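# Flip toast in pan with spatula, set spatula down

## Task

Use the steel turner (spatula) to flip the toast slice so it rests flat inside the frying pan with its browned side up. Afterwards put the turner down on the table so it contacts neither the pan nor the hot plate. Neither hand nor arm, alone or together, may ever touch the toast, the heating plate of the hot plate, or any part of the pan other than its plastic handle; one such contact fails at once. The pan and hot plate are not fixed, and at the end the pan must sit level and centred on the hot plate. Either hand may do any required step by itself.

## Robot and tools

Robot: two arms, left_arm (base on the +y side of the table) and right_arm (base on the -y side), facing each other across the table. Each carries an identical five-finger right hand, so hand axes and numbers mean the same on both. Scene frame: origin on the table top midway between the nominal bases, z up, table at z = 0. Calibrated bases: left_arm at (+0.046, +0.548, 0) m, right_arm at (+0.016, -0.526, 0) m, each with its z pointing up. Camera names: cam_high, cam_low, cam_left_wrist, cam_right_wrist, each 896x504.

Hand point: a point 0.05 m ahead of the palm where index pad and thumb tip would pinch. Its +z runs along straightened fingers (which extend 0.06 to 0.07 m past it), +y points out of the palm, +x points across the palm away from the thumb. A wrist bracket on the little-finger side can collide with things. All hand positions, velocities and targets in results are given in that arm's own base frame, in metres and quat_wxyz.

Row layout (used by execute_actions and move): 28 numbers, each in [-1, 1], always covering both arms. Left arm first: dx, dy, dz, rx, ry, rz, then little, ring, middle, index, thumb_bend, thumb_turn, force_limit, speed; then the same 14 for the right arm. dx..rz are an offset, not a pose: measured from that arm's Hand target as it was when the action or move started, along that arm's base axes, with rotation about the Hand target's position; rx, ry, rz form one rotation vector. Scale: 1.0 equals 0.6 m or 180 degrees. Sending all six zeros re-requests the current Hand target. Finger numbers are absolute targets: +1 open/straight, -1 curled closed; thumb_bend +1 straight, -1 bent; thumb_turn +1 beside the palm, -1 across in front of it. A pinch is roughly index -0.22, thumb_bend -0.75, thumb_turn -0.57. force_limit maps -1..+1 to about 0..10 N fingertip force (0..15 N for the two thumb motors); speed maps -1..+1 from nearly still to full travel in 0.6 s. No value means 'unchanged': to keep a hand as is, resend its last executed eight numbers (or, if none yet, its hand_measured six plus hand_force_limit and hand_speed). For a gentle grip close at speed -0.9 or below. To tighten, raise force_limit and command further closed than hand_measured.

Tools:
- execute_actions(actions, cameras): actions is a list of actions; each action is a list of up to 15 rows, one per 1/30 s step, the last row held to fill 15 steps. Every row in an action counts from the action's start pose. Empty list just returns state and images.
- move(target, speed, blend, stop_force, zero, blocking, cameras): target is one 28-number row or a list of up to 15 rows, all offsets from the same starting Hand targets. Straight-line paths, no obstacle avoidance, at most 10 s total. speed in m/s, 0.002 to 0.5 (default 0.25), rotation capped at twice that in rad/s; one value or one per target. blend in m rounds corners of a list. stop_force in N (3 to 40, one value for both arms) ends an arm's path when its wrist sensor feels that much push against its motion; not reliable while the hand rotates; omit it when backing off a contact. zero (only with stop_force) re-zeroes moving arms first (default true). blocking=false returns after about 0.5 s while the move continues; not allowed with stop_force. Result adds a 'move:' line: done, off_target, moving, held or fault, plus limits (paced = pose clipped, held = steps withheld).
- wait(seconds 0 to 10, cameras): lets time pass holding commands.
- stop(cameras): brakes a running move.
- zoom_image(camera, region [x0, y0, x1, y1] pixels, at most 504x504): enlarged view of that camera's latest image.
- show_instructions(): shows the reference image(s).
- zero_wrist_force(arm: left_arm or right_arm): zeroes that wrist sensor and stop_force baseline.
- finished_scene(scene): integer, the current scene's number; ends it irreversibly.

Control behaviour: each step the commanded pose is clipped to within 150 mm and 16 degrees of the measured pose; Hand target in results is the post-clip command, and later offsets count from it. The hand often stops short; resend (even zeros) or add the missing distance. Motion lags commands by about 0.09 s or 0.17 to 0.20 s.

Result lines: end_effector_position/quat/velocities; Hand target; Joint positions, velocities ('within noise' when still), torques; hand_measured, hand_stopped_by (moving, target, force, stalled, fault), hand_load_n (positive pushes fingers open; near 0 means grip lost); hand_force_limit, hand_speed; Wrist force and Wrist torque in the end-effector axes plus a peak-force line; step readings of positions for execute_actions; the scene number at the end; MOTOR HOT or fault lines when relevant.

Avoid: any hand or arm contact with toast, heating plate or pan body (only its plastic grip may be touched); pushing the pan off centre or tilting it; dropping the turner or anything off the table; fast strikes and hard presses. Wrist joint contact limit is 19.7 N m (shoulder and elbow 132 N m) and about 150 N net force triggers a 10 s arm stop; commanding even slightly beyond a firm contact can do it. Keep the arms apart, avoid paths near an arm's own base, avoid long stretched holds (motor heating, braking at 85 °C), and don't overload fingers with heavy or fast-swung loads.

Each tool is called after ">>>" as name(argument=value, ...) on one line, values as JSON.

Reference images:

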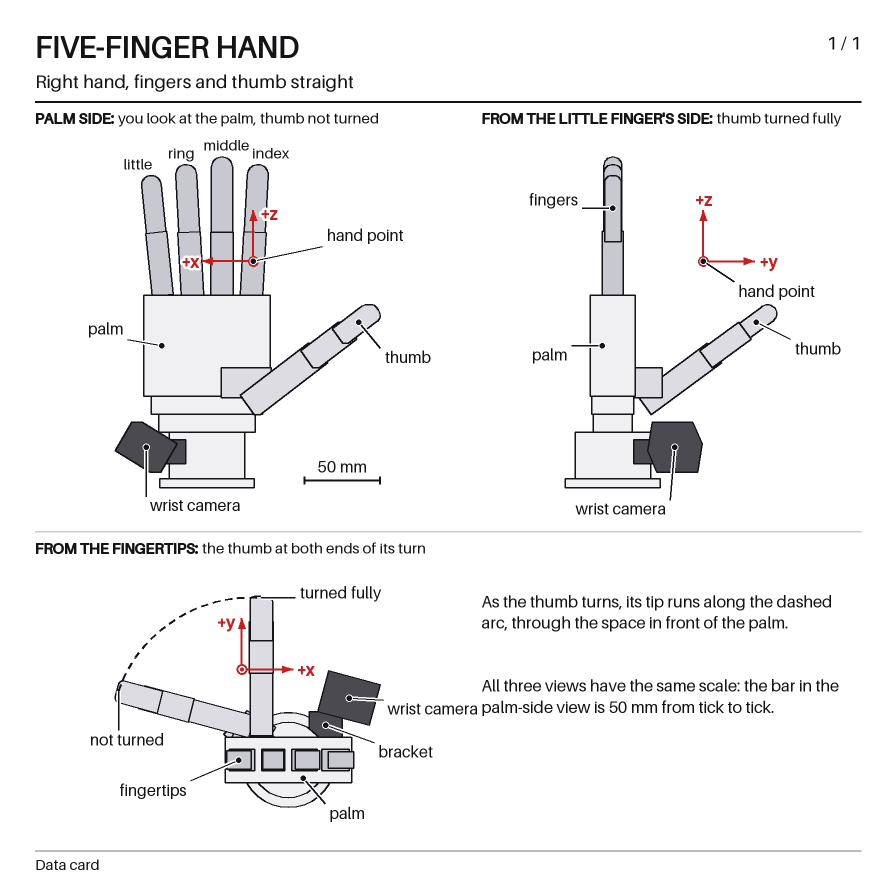

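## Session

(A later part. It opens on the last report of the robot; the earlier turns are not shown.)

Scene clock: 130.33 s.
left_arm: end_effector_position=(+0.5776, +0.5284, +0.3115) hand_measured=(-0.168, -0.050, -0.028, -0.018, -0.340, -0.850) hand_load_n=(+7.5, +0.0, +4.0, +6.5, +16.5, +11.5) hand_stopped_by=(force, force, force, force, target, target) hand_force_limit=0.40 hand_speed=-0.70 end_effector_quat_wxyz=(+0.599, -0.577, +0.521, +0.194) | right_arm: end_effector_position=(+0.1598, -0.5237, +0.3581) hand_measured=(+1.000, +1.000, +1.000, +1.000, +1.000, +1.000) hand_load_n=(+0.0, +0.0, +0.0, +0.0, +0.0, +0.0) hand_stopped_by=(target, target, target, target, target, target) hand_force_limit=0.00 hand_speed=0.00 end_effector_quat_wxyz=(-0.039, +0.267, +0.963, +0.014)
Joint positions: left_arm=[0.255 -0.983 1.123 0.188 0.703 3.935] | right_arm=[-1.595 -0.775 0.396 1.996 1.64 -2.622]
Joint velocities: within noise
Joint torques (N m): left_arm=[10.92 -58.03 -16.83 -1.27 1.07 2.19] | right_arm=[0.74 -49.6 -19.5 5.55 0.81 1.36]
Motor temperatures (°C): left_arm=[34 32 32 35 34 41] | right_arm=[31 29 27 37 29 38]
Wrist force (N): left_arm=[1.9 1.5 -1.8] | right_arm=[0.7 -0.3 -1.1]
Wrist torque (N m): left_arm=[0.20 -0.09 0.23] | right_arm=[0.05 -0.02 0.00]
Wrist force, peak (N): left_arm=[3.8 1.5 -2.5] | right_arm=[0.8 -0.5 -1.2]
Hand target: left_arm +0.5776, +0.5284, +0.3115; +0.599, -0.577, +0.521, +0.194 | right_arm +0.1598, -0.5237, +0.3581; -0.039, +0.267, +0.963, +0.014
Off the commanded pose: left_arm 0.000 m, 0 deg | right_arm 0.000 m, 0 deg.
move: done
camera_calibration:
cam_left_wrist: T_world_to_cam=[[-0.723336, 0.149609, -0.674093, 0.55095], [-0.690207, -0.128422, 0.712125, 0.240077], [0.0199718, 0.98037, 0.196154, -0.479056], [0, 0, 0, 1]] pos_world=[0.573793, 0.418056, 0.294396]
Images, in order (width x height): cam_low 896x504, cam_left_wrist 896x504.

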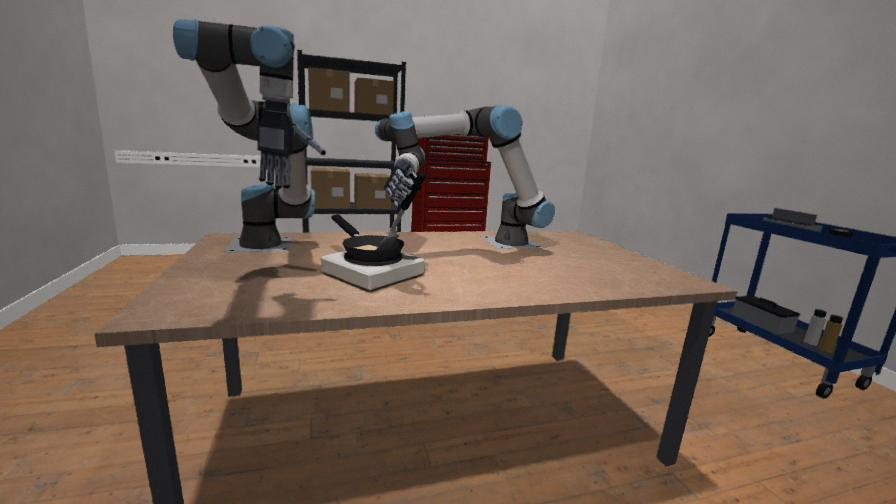

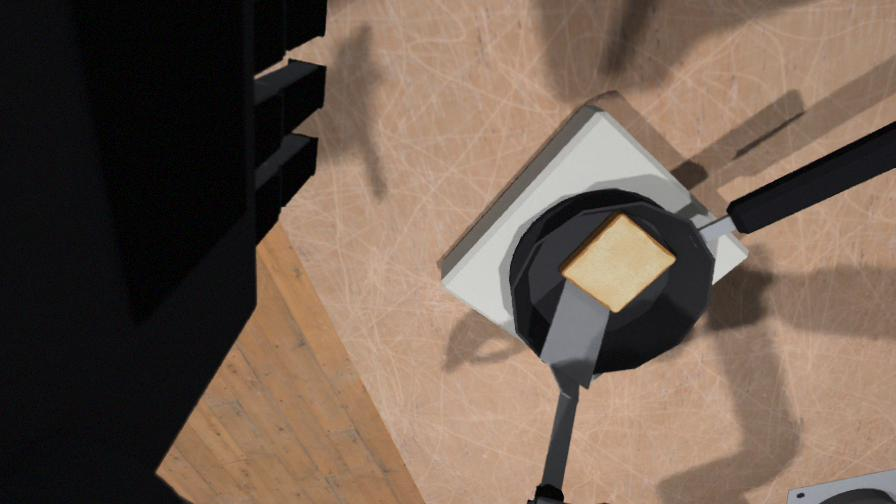

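>>> move(target=[[-0.0443,0.0462,-0.0497,-0.0401,-0.0384,0,-0.8,-0.8,-0.8,-0.61,-0.35,-0.85,0.4,-0.7,0,0,0,0,0,0,1,1,1,1,1,1,0,0],[-0.0820,0.0855,-0.1109,-0.0802,-0.0769,0,-0.8,-0.8,-0.8,-0.61,-0.35,-0.85,0.4,-0.7,0,0,0,0,0,0,1,1,1,1,1,1,0,0]], speed=0.06, blend=0.01, cameras=["cam_low","cam_left_wrist","cam_high"])

>>> zoom_image(camera="cam_left_wrist", region=[480, 170, 780, 450])

>>> zoom_image(camera="cam_low", region=[310, 170, 450, 300])

Scene clock: 137.30 s.
left_arm: end_effector_position=(+0.5282, +0.5798, +0.2448) hand_measured=(-0.168, -0.050, -0.028, -0.018, -0.340, -0.850) hand_load_n=(+7.0, -0.5, +4.0, +8.5, +14.0, +12.5) hand_stopped_by=(force, force, force, force, target, target) hand_force_limit=0.40 hand_speed=-0.70 end_effector_quat_wxyz=(-0.580, +0.666, -0.465, -0.056) end_effector_velocity=(+0.001, -0.001, +0.002) end_effector_angular_velocity=(+0.005, +0.002, +0.001) | right_arm: end_effector_position=(+0.1598, -0.5237, +0.3581) hand_measured=(+1.000, +1.000, +1.000, +1.000, +1.000, +1.000) hand_load_n=(+0.0, +0.0, +0.0, +0.0, +0.0, +0.0) hand_stopped_by=(target, target, target, target, target, target) hand_force_limit=0.00 hand_speed=0.00 end_effector_quat_wxyz=(-0.039, +0.267, +0.963, +0.014)
Joint positions: left_arm=[0.41 -1.009 1.217 0.195 0.963 3.609] | right_arm=[-1.595 -0.775 0.396 1.996 1.64 -2.622]
Joint velocities: left_arm=[-0.003 -0.001 -0.001 0 -0.005 0.005] | right_arm=[within noise]
Joint torques (N m): left_arm=[-12.98 -55.46 -36.57 0.78 -2.4 2.43] | right_arm=[-0.22 -48.89 -19.05 5.41 0.79 1.24]
Motor temperatures (°C): left_arm=[34 32 32 35 34 41] | right_arm=[31 29 27 37 29 38]
Wrist force (N): left_arm=[2.3 0.8 -1.9] | right_arm=[0.8 -0.4 -0.8]
Wrist torque (N m): left_arm=[0.12 0.14 -0.09] | right_arm=[0.02 -0.05 0.00]
Wrist force, peak (N): left_arm=[3.4 2.6 -1.9] | right_arm=[0.9 -0.5 -1.2]
Hand target: left_arm +0.5284, +0.5797, +0.2450; -0.580, +0.666, -0.465, -0.056 | right_arm +0.1598, -0.5237, +0.3581; -0.039, +0.267, +0.963, +0.014
Off the commanded pose: left_arm 0.000 m, 0 deg | right_arm 0.000 m, 0 deg.
move: done; blend cut to 0 m at target 1
camera_calibration:
cam_left_wrist: T_world_to_cam=[[-0.538387, -0.0435146, -0.841573, 0.517896], [-0.842695, 0.0305097, 0.537527, 0.291221], [0.00228592, 0.998587, -0.0530955, -0.455572], [0, 0, 0, 1]] pos_world=[0.525281, 0.468579, 0.25512]
Images, in order (width x height): cam_high 896x504, cam_low 896x504, cam_left_wrist 896x504.

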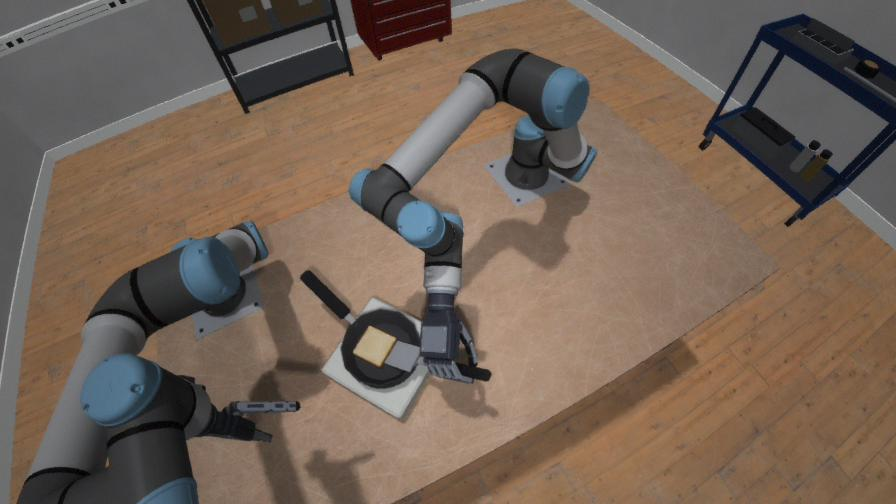

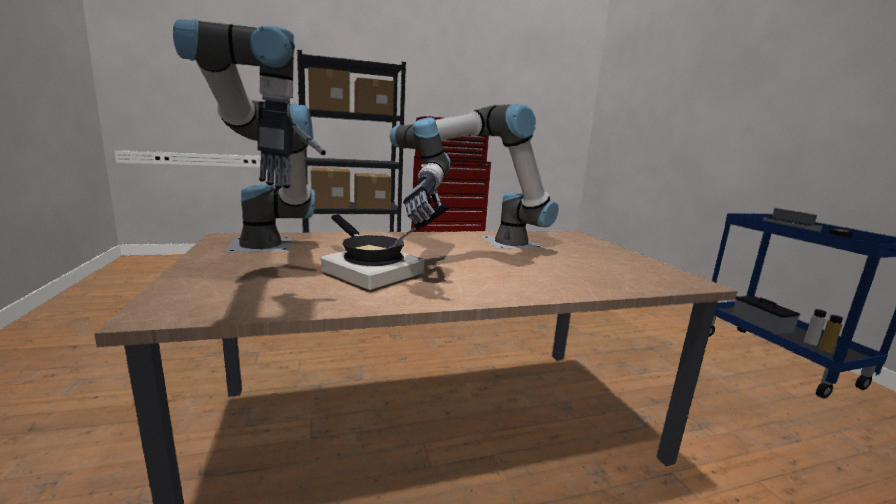

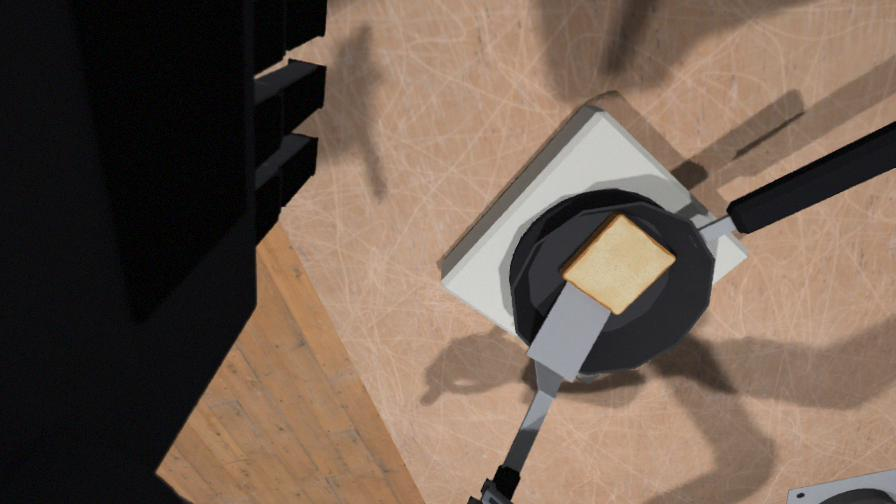

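Scaled by 1.680 from the camera's 896x504 image, which has a finer 1280x720 frame.

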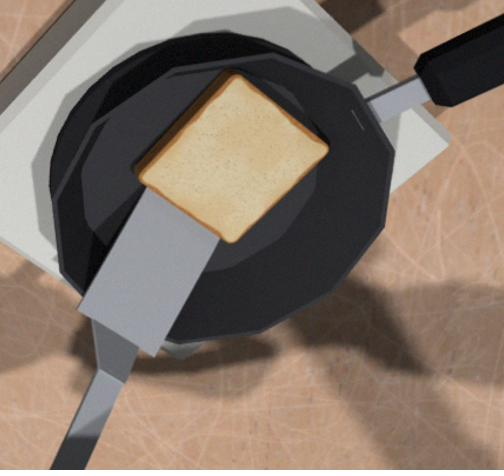

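Scaled by 3.600 from the camera's 896x504 image, which has a finer 1280x720 frame.

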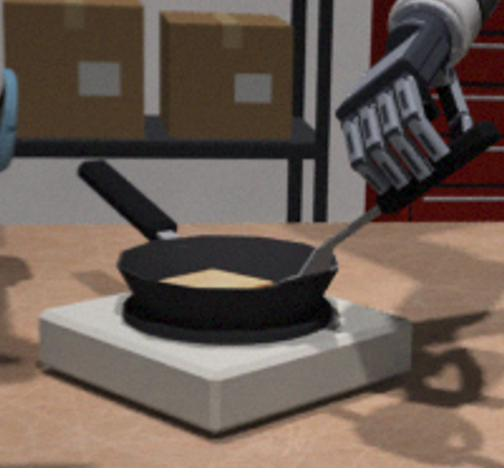

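>>> move(target=[0.0231,-0.0241,0.0005,0,0,0,-0.8,-0.8,-0.8,-0.61,-0.35,-0.85,0.4,-0.7,0,0,0,0,0,0,1,1,1,1,1,1,0,0], speed=0.03, stop_force=8, cameras=["cam_low","cam_left_wrist"])

>>> zoom_image(camera="cam_left_wrist", region=[480, 170, 780, 450])

>>> zoom_image(camera="cam_low", region=[310, 170, 450, 300])

Scene clock: 140.13 s.
left_arm: end_effector_position=(+0.5422, +0.5652, +0.2453) hand_measured=(-0.168, -0.050, -0.028, -0.016, -0.340, -0.850) hand_load_n=(+7.0, +0.0, +4.5, +8.0, +15.0, +12.0) hand_stopped_by=(force, force, force, force, target, target) hand_force_limit=0.40 hand_speed=-0.70 end_effector_quat_wxyz=(-0.580, +0.666, -0.465, -0.056) | right_arm: end_effector_position=(+0.1598, -0.5237, +0.3581) hand_measured=(+1.000, +1.000, +1.000, +1.000, +1.000, +1.000) hand_load_n=(+0.0, +0.0, +0.0, +0.0, +0.0, +0.0) hand_stopped_by=(target, target, target, target, target, target) hand_force_limit=0.00 hand_speed=0.00 end_effector_quat_wxyz=(-0.039, +0.267, +0.963, +0.014)
Joint positions: left_arm=[0.377 -1 1.202 0.21 0.933 3.593] | right_arm=[-1.595 -0.775 0.396 1.996 1.64 -2.622]
Joint velocities: within noise
Joint torques (N m): left_arm=[12.62 -59.03 -15.92 -1 0.69 2.57] | right_arm=[1.48 -49.48 -18.2 5.51 0.88 1.32]
Motor temperatures (°C): left_arm=[34 32 32 35 34 41] | right_arm=[31 29 27 37 29 38]
Wrist force (N): left_arm=[2.2 2.1 -1.9] | right_arm=[0.7 -0.4 -1.1]
Wrist torque (N m): left_arm=[0.22 0.12 0.13] | right_arm=[0.04 -0.03 0.00]
Wrist force, peak (N): left_arm=[2.6 2.6 -1.9] | right_arm=[0.8 -0.3 -1.3]
Hand target: left_arm +0.5422, +0.5652, +0.2453; -0.580, +0.666, -0.465, -0.056 | right_arm +0.1598, -0.5237, +0.3581; -0.039, +0.267, +0.963, +0.014
Off the commanded pose: left_arm 0.000 m, 0 deg | right_arm 0.000 m, 0 deg.
move: done
camera_calibration:
cam_left_wrist: T_world_to_cam=[[-0.538368, -0.0432992, -0.841597, 0.52505], [-0.842706, 0.0306197, 0.537502, 0.303212], [0.00249603, 0.998593, -0.0529732, -0.441193], [0, 0, 0, 1]] pos_world=[0.53929, 0.454023, 0.255532]
Images, in order (width x height): cam_low 896x504, cam_left_wrist 896x504.

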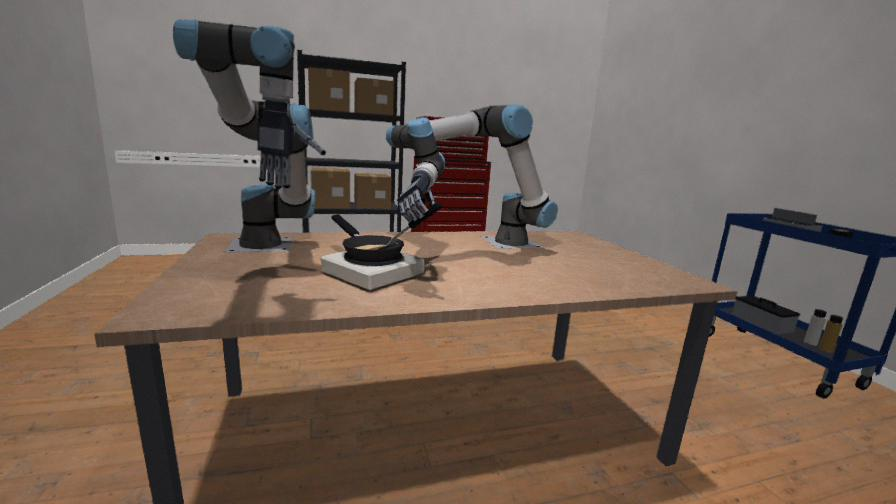

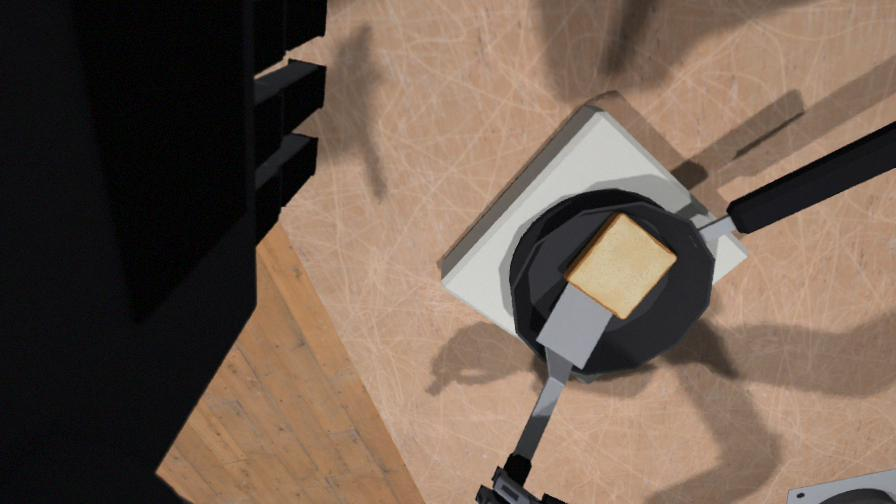

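Scaled by 1.680 from the camera's 896x504 image, which has a finer 1280x720 frame.

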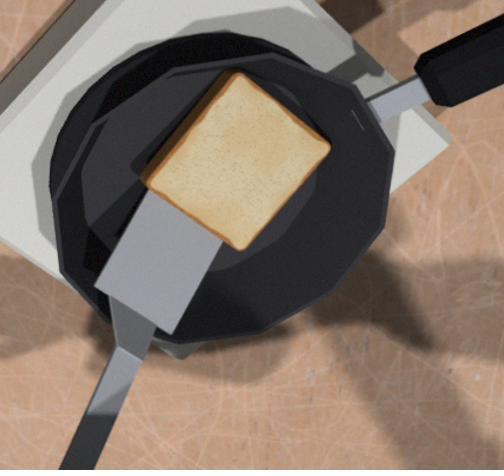

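Scaled by 3.600 from the camera's 896x504 image, which has a finer 1280x720 frame.

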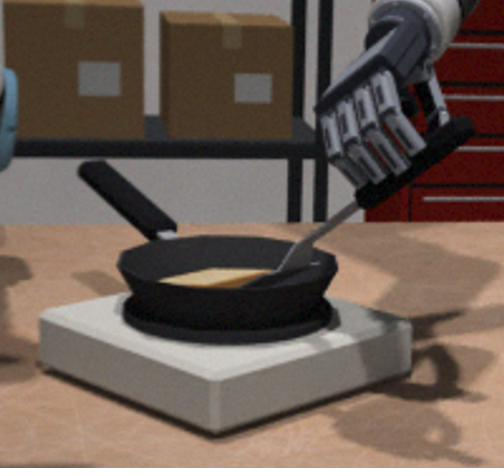

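>>> move(target=[0.0231,-0.0241,0,0,0,0,-0.8,-0.8,-0.8,-0.61,-0.35,-0.85,0.4,-0.7,0,0,0,0,0,0,1,1,1,1,1,1,0,0], speed=0.03, stop_force=8, cameras=["cam_low","cam_left_wrist"])

>>> zoom_image(camera="cam_left_wrist", region=[480, 170, 780, 450])

>>> zoom_image(camera="cam_low", region=[310, 170, 450, 300])

Scene clock: 143.00 s.
left_arm: end_effector_position=(+0.5561, +0.5508, +0.2453) hand_measured=(-0.168, -0.050, -0.028, -0.016, -0.340, -0.850) hand_load_n=(+7.5, +0.0, +4.0, +7.0, +15.5, +12.0) hand_stopped_by=(force, force, force, force, target, target) hand_force_limit=0.40 hand_speed=-0.70 end_effector_quat_wxyz=(-0.580, +0.666, -0.465, -0.056) | right_arm: end_effector_position=(+0.1598, -0.5237, +0.3581) hand_measured=(+1.000, +1.000, +1.000, +1.000, +1.000, +1.000) hand_load_n=(+0.0, +0.0, +0.0, +0.0, +0.0, +0.0) hand_stopped_by=(target, target, target, target, target, target) hand_force_limit=0.00 hand_speed=0.00 end_effector_quat_wxyz=(-0.039, +0.267, +0.963, +0.014)
Joint positions: left_arm=[0.345 -0.989 1.185 0.225 0.903 3.577] | right_arm=[-1.595 -0.775 0.396 1.996 1.64 -2.622]
Joint velocities: within noise
Joint torques (N m): left_arm=[11.06 -57.47 -16.11 -0.96 1.06 2.28] | right_arm=[0.54 -49.51 -18.05 5.32 0.7 1.31]
Motor temperatures (°C): left_arm=[34 32 32 35 34 41] | right_arm=[31 29 27 37 29 38]
Wrist force (N): left_arm=[2.3 2.7 -1.7] | right_arm=[0.6 -0.4 -1.0]
Wrist torque (N m): left_arm=[0.23 0.06 0.20] | right_arm=[0.02 -0.01 -0.01]
Wrist force, peak (N): left_arm=[2.8 3.1 -1.5] | right_arm=[0.8 -0.6 -1.2]
Hand target: left_arm +0.5561, +0.5508, +0.2453; -0.580, +0.666, -0.465, -0.056 | right_arm +0.1598, -0.5237, +0.3581; -0.039, +0.267, +0.963, +0.014
Off the commanded pose: left_arm 0.000 m, 0 deg | right_arm 0.000 m, 0 deg.
move: done
camera_calibration:
cam_left_wrist: T_world_to_cam=[[-0.538367, -0.0432991, -0.841597, 0.531886], [-0.842707, 0.030619, 0.537501, 0.315335], [0.0024956, 0.998593, -0.0529727, -0.426788], [0, 0, 0, 1]] pos_world=[0.55315, 0.439563, 0.255532]
Images, in order (width x height): cam_low 896x504, cam_left_wrist 896x504.

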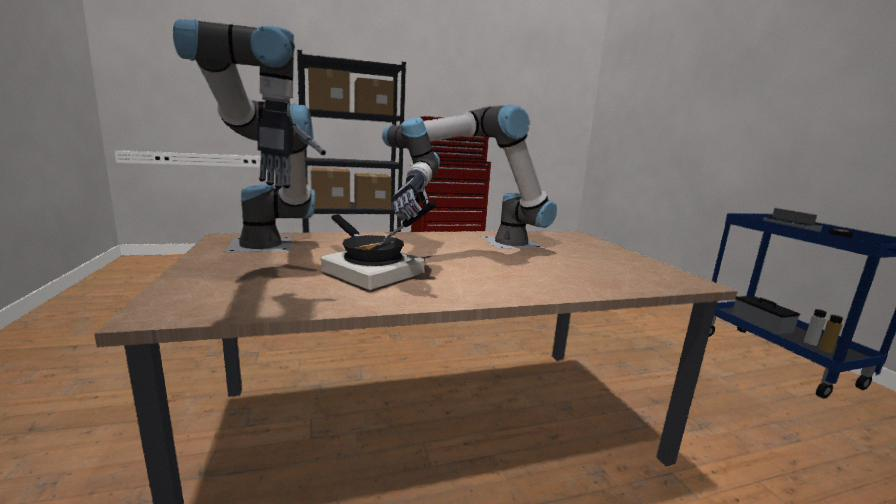

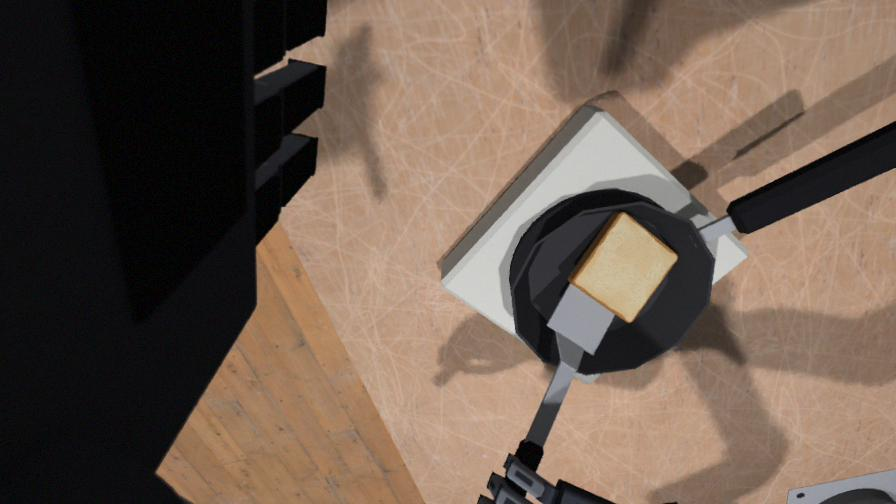

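Scaled by 1.680 from the camera's 896x504 image, which has a finer 1280x720 frame.

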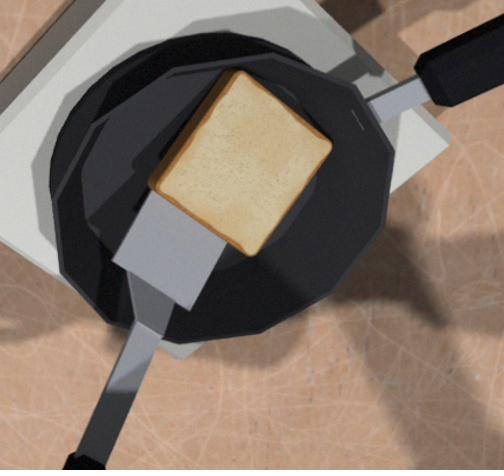

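Scaled by 3.600 from the camera's 896x504 image, which has a finer 1280x720 frame.

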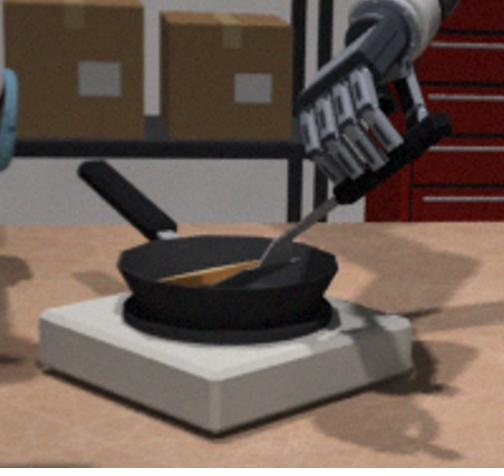

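>>> move(target=[0,0,0.0533,0,0,0,-0.8,-0.8,-0.8,-0.61,-0.35,-0.85,0.4,-0.7,0,0,0,0,0,0,1,1,1,1,1,1,0,0], speed=0.03, stop_force=8, cameras=["cam_low","cam_left_wrist"])

>>> zoom_image(camera="cam_left_wrist", region=[480, 170, 780, 450])

>>> zoom_image(camera="cam_low", region=[310, 170, 450, 300])

Scene clock: 151.20 s.
left_arm: end_effector_position=(+0.5561, +0.5508, +0.2773) hand_measured=(-0.168, -0.050, -0.028, -0.016, -0.340, -0.850) hand_load_n=(+8.0, +0.0, +3.5, +7.0, +16.0, +11.5) hand_stopped_by=(force, force, force, force, target, target) hand_force_limit=0.40 hand_speed=-0.70 end_effector_quat_wxyz=(-0.580, +0.666, -0.465, -0.056) | right_arm: end_effector_position=(+0.1598, -0.5237, +0.3581) hand_measured=(+1.000, +1.000, +1.000, +1.000, +1.000, +1.000) hand_load_n=(+0.0, +0.0, +0.0, +0.0, +0.0, +0.0) hand_stopped_by=(target, target, target, target, target, target) hand_force_limit=0.00 hand_speed=0.00 end_effector_quat_wxyz=(-0.039, +0.267, +0.963, +0.014)
Joint positions: left_arm=[0.345 -1.002 1.123 0.3 0.903 3.577] | right_arm=[-1.595 -0.775 0.396 1.996 1.64 -2.622]
Joint velocities: within noise
Joint torques (N m): left_arm=[11.2 -47.99 -16.37 -0.04 -0.06 -1.87] | right_arm=[0.82 -49.16 -18.47 5.08 0.87 1.18]
Motor temperatures (°C): left_arm=[33 32 32 35 34 41] | right_arm=[31 29 27 37 29 38]
Wrist force (N): left_arm=[2.6 3.1 -1.1] | right_arm=[0.7 -0.6 -1.2]
Wrist torque (N m): left_arm=[0.25 -0.04 0.31] | right_arm=[0.02 -0.02 -0.02]
Wrist force, peak (N): left_arm=[3.2 3.4 -1.1] | right_arm=[0.9 -0.4 -1.3]
Hand target: left_arm +0.5561, +0.5508, +0.2773; -0.580, +0.666, -0.465, -0.056 | right_arm +0.1598, -0.5237, +0.3581; -0.039, +0.267, +0.963, +0.014
Off the commanded pose: left_arm 0.000 m, 0 deg | right_arm 0.000 m, 0 deg.
move: done
camera_calibration:
cam_left_wrist: T_world_to_cam=[[-0.538354, -0.043293, -0.841606, 0.558795], [-0.842715, 0.030625, 0.537488, 0.298155], [0.00250479, 0.998593, -0.0529708, -0.4251], [0, 0, 0, 1]] pos_world=[0.553153, 0.439563, 0.287513]
Images, in order (width x height): cam_low 896x504, cam_left_wrist 896x504.

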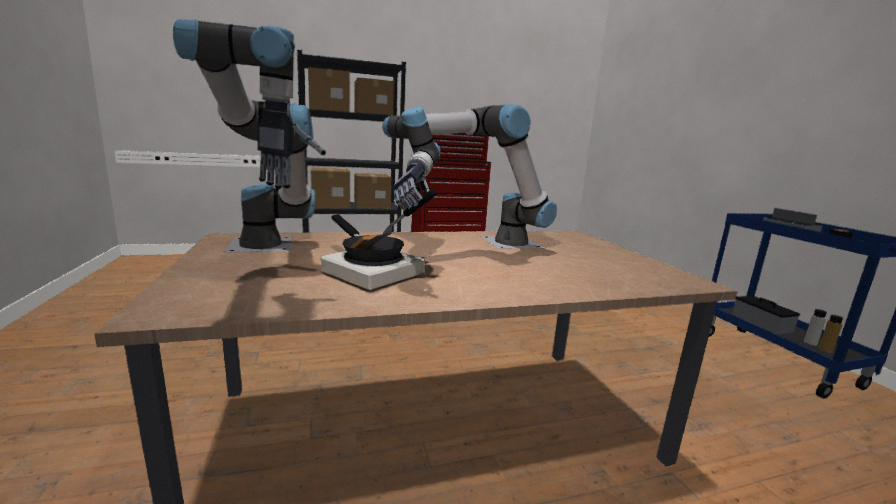

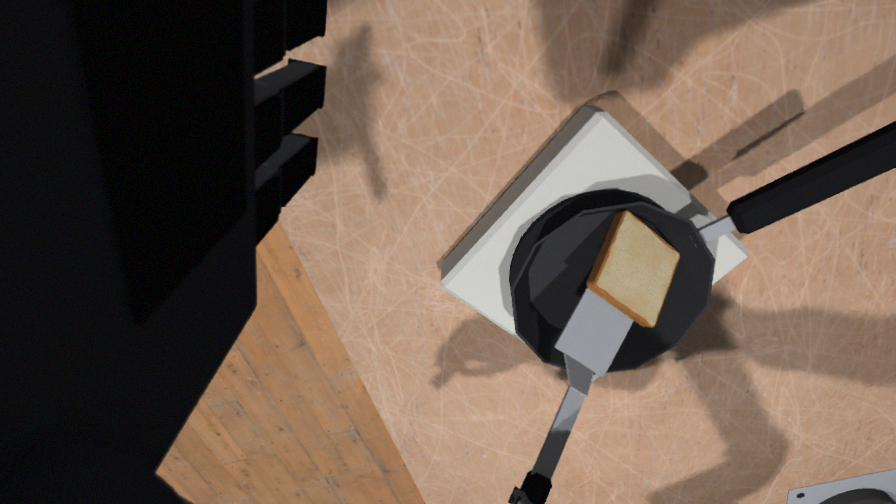

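Scaled by 1.680 from the camera's 896x504 image, which has a finer 1280x720 frame.

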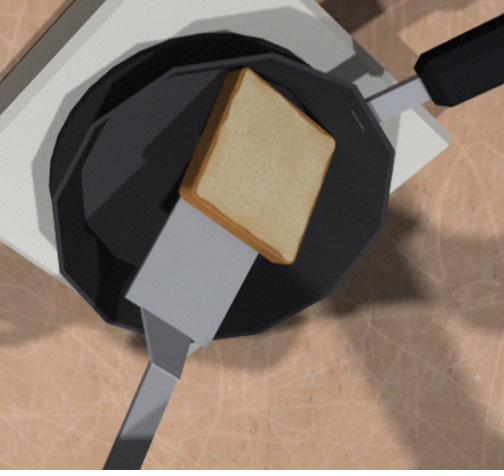

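Scaled by 3.600 from the camera's 896x504 image, which has a finer 1280x720 frame.

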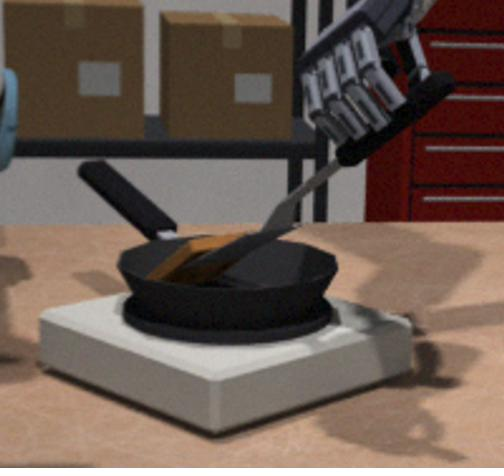

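>>> move(target=[[0.0065,-0.0067,0.013,0,0,0,-0.8,-0.8,-0.8,-0.61,-0.35,-0.85,0.4,-0.7,0,0,0,0,0,0,1,1,1,1,1,1,0,0],[0.0133,-0.0138,0.026,0,0,0,-0.8,-0.8,-0.8,-0.61,-0.35,-0.85,0.4,-0.7,0,0,0,0,0,0,1,1,1,1,1,1,0,0],[0.0222,-0.0231,0.0375,0,0,0,-0.8,-0.8,-0.8,-0.61,-0.35,-0.85,0.4,-0.7,0,0,0,0,0,0,1,1,1,1,1,1,0,0]], speed=0.025, stop_force=8, blend=0.004, cameras=["cam_low","cam_left_wrist"])

>>> zoom_image(camera="cam_left_wrist", region=[480, 170, 780, 450])

>>> zoom_image(camera="cam_low", region=[310, 170, 450, 300])

Scene clock: 157.13 s.
left_arm: end_effector_position=(+0.5694, +0.5369, +0.2998) hand_measured=(-0.168, -0.050, -0.028, -0.016, -0.340, -0.850) hand_load_n=(+8.0, +0.0, +4.0, +6.5, +16.0, +11.5) hand_stopped_by=(force, force, force, force, target, target) hand_force_limit=0.40 hand_speed=-0.70 end_effector_quat_wxyz=(-0.580, +0.666, -0.465, -0.056) | right_arm: end_effector_position=(+0.1598, -0.5237, +0.3581) hand_measured=(+1.000, +1.000, +1.000, +1.000, +1.000, +1.000) hand_load_n=(+0.0, +0.0, +0.0, +0.0, +0.0, +0.0) hand_stopped_by=(target, target, target, target, target, target) hand_force_limit=0.00 hand_speed=0.00 end_effector_quat_wxyz=(-0.039, +0.267, +0.963, +0.014)
Joint positions: left_arm=[0.315 -0.994 1.054 0.372 0.876 3.561] | right_arm=[-1.595 -0.775 0.396 1.996 1.64 -2.622]
Joint velocities: within noise
Joint torques (N m): left_arm=[11.34 -57.59 -15.22 -1.05 0.95 2.34] | right_arm=[1.02 -49.84 -18.02 5.01 0.75 1.1]
Motor temperatures (°C): left_arm=[33 32 32 35 34 41] | right_arm=[31 29 27 37 29 38]
Wrist force (N): left_arm=[2.7 2.9 -1.1] | right_arm=[0.8 -0.5 -1.2]
Wrist torque (N m): left_arm=[0.25 -0.06 0.33] | right_arm=[0.03 -0.03 -0.01]
Wrist force, peak (N): left_arm=[2.8 3.6 -0.9] | right_arm=[0.9 -0.4 -1.2]
Hand target: left_arm +0.5694, +0.5369, +0.2998; -0.580, +0.666, -0.465, -0.056 | right_arm +0.1598, -0.5237, +0.3581; -0.039, +0.267, +0.963, +0.014
Off the commanded pose: left_arm 0.000 m, 0 deg | right_arm 0.000 m, 0 deg.
move: done
camera_calibration:
cam_left_wrist: T_world_to_cam=[[-0.538372, -0.0433007, -0.841594, 0.584307], [-0.842703, 0.0306198, 0.537507, 0.297699], [0.00249501, 0.998593, -0.0529745, -0.410094], [0, 0, 0, 1]] pos_world=[0.56647, 0.425703, 0.31001]
Images, in order (width x height): cam_low 896x504, cam_left_wrist 896x504.

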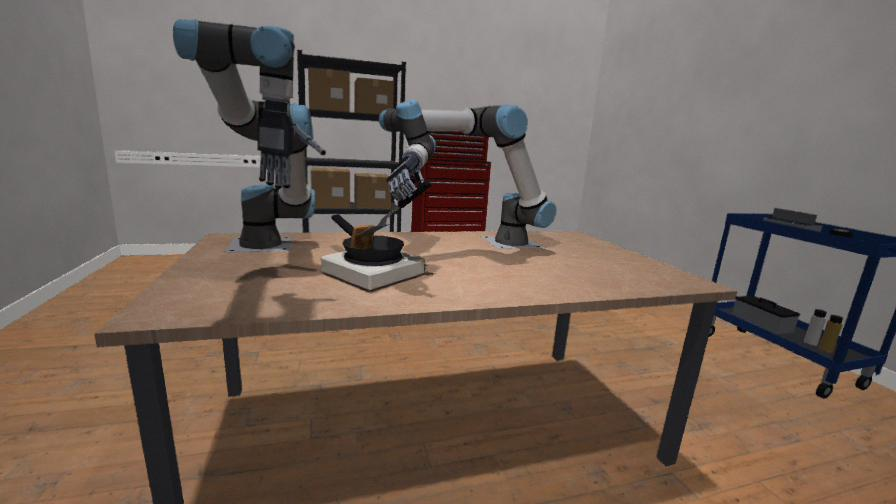

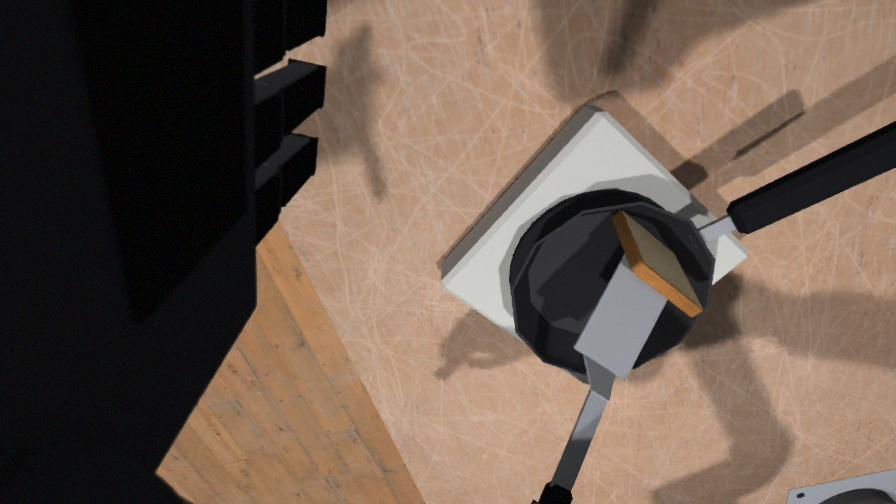

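Scaled by 1.680 from the camera's 896x504 image, which has a finer 1280x720 frame.

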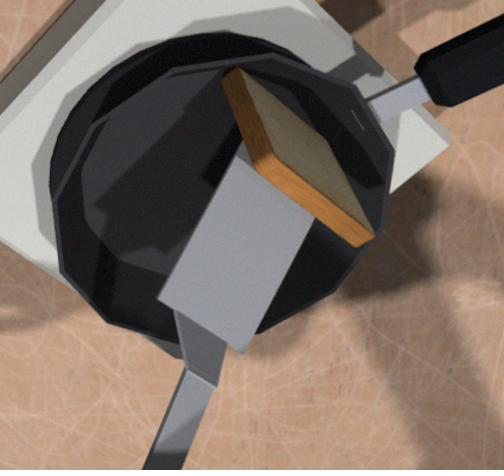

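Scaled by 3.600 from the camera's 896x504 image, which has a finer 1280x720 frame.

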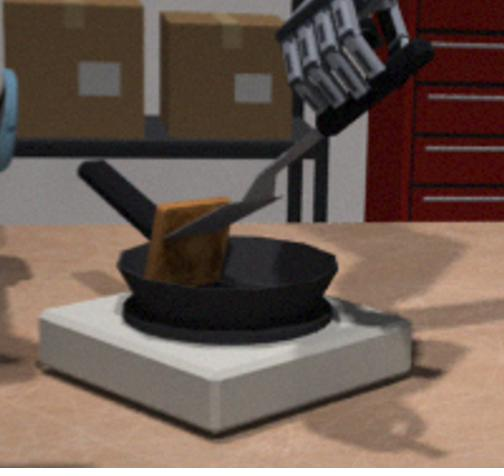

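>>> move(target=[[0.0108,-0.0113,0.0077,0,0,0,-0.8,-0.8,-0.8,-0.61,-0.35,-0.85,0.4,-0.7,0,0,0,0,0,0,1,1,1,1,1,1,0,0],[0.0228,-0.0238,0.0092,0,0,0,-0.8,-0.8,-0.8,-0.61,-0.35,-0.85,0.4,-0.7,0,0,0,0,0,0,1,1,1,1,1,1,0,0]], speed=0.02, stop_force=8, blend=0.004, cameras=["cam_low","cam_left_wrist"])

>>> zoom_image(camera="cam_left_wrist", region=[480, 170, 780, 450])

>>> zoom_image(camera="cam_low", region=[310, 170, 450, 300])

Scene clock: 160.83 s.
left_arm: end_effector_position=(+0.5831, +0.5226, +0.3053) hand_measured=(-0.168, -0.050, -0.028, -0.016, -0.340, -0.850) hand_load_n=(+7.5, +0.0, +4.0, +7.0, +16.0, +11.5) hand_stopped_by=(force, force, force, force, target, target) hand_force_limit=0.40 hand_speed=-0.70 end_effector_quat_wxyz=(-0.580, +0.666, -0.465, -0.056) | right_arm: end_effector_position=(+0.1598, -0.5237, +0.3581) hand_measured=(+1.000, +1.000, +1.000, +1.000, +1.000, +1.000) hand_load_n=(+0.0, +0.0, +0.0, +0.0, +0.0, +0.5) hand_stopped_by=(target, target, target, target, target, target) hand_force_limit=0.00 hand_speed=0.00 end_effector_quat_wxyz=(-0.039, +0.267, +0.963, +0.014)
Joint positions: left_arm=[0.285 -0.979 1.017 0.405 0.849 3.544] | right_arm=[-1.595 -0.775 0.396 1.996 1.64 -2.622]
Joint velocities: within noise
Joint torques (N m): left_arm=[11.84 -59.66 -16.25 -1.02 0.81 2.12] | right_arm=[0.67 -48.87 -18.73 4.93 0.84 1.3]
Motor temperatures (°C): left_arm=[33 32 32 35 34 41] | right_arm=[31 29 27 37 29 38]
Wrist force (N): left_arm=[2.5 2.9 -1.6] | right_arm=[0.9 -0.4 -0.9]
Wrist torque (N m): left_arm=[0.27 0.00 0.30] | right_arm=[0.02 -0.06 0.01]
Wrist force, peak (N): left_arm=[2.8 3.4 -1.5] | right_arm=[1.0 -0.5 -1.1]
Hand target: left_arm +0.5831, +0.5226, +0.3053; -0.580, +0.666, -0.465, -0.056 | right_arm +0.1598, -0.5237, +0.3581; -0.039, +0.267, +0.963, +0.014
Off the commanded pose: left_arm 0.000 m, 0 deg | right_arm 0.000 m, 0 deg.
move: done
camera_calibration:
cam_left_wrist: T_world_to_cam=[[-0.538367, -0.0432988, -0.841597, 0.595699], [-0.842707, 0.030619, 0.537502, 0.3067], [0.00249573, 0.998593, -0.0529724, -0.395577], [0, 0, 0, 1]] pos_world=[0.58015, 0.411423, 0.315532]
Images, in order (width x height): cam_low 896x504, cam_left_wrist 896x504.

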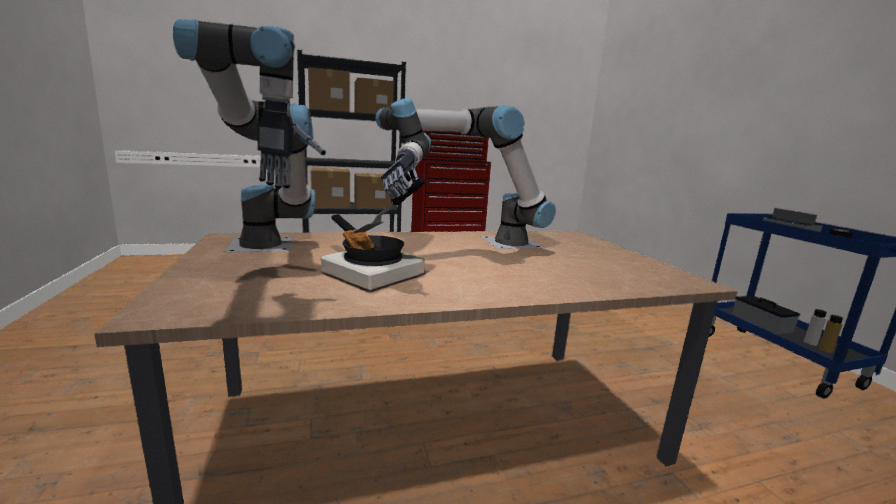

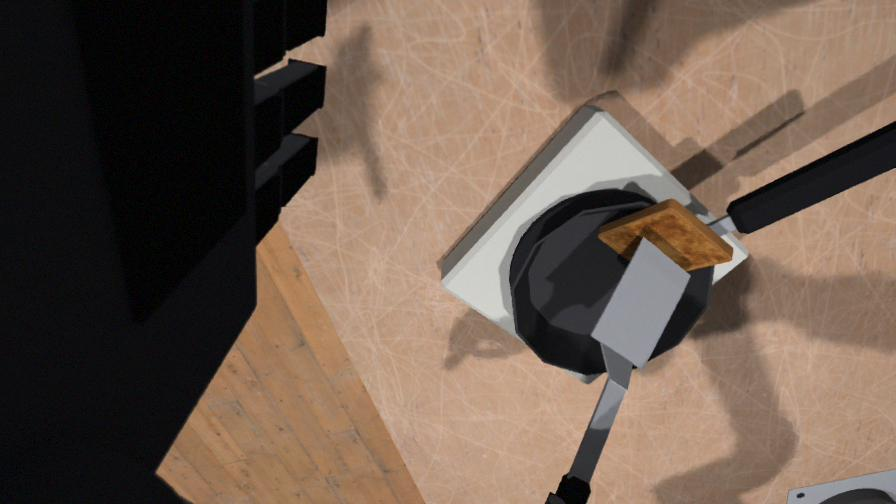

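Scaled by 1.680 from the camera's 896x504 image, which has a finer 1280x720 frame.

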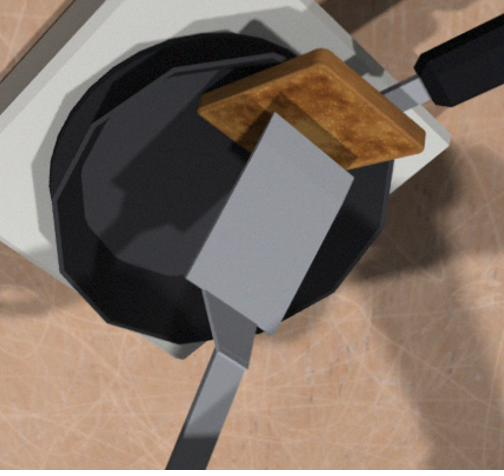

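Scaled by 3.600 from the camera's 896x504 image, which has a finer 1280x720 frame.

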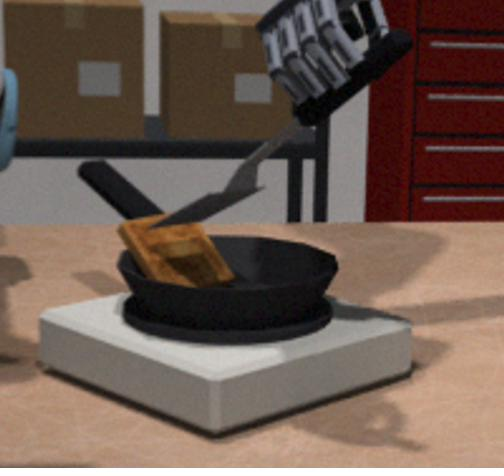

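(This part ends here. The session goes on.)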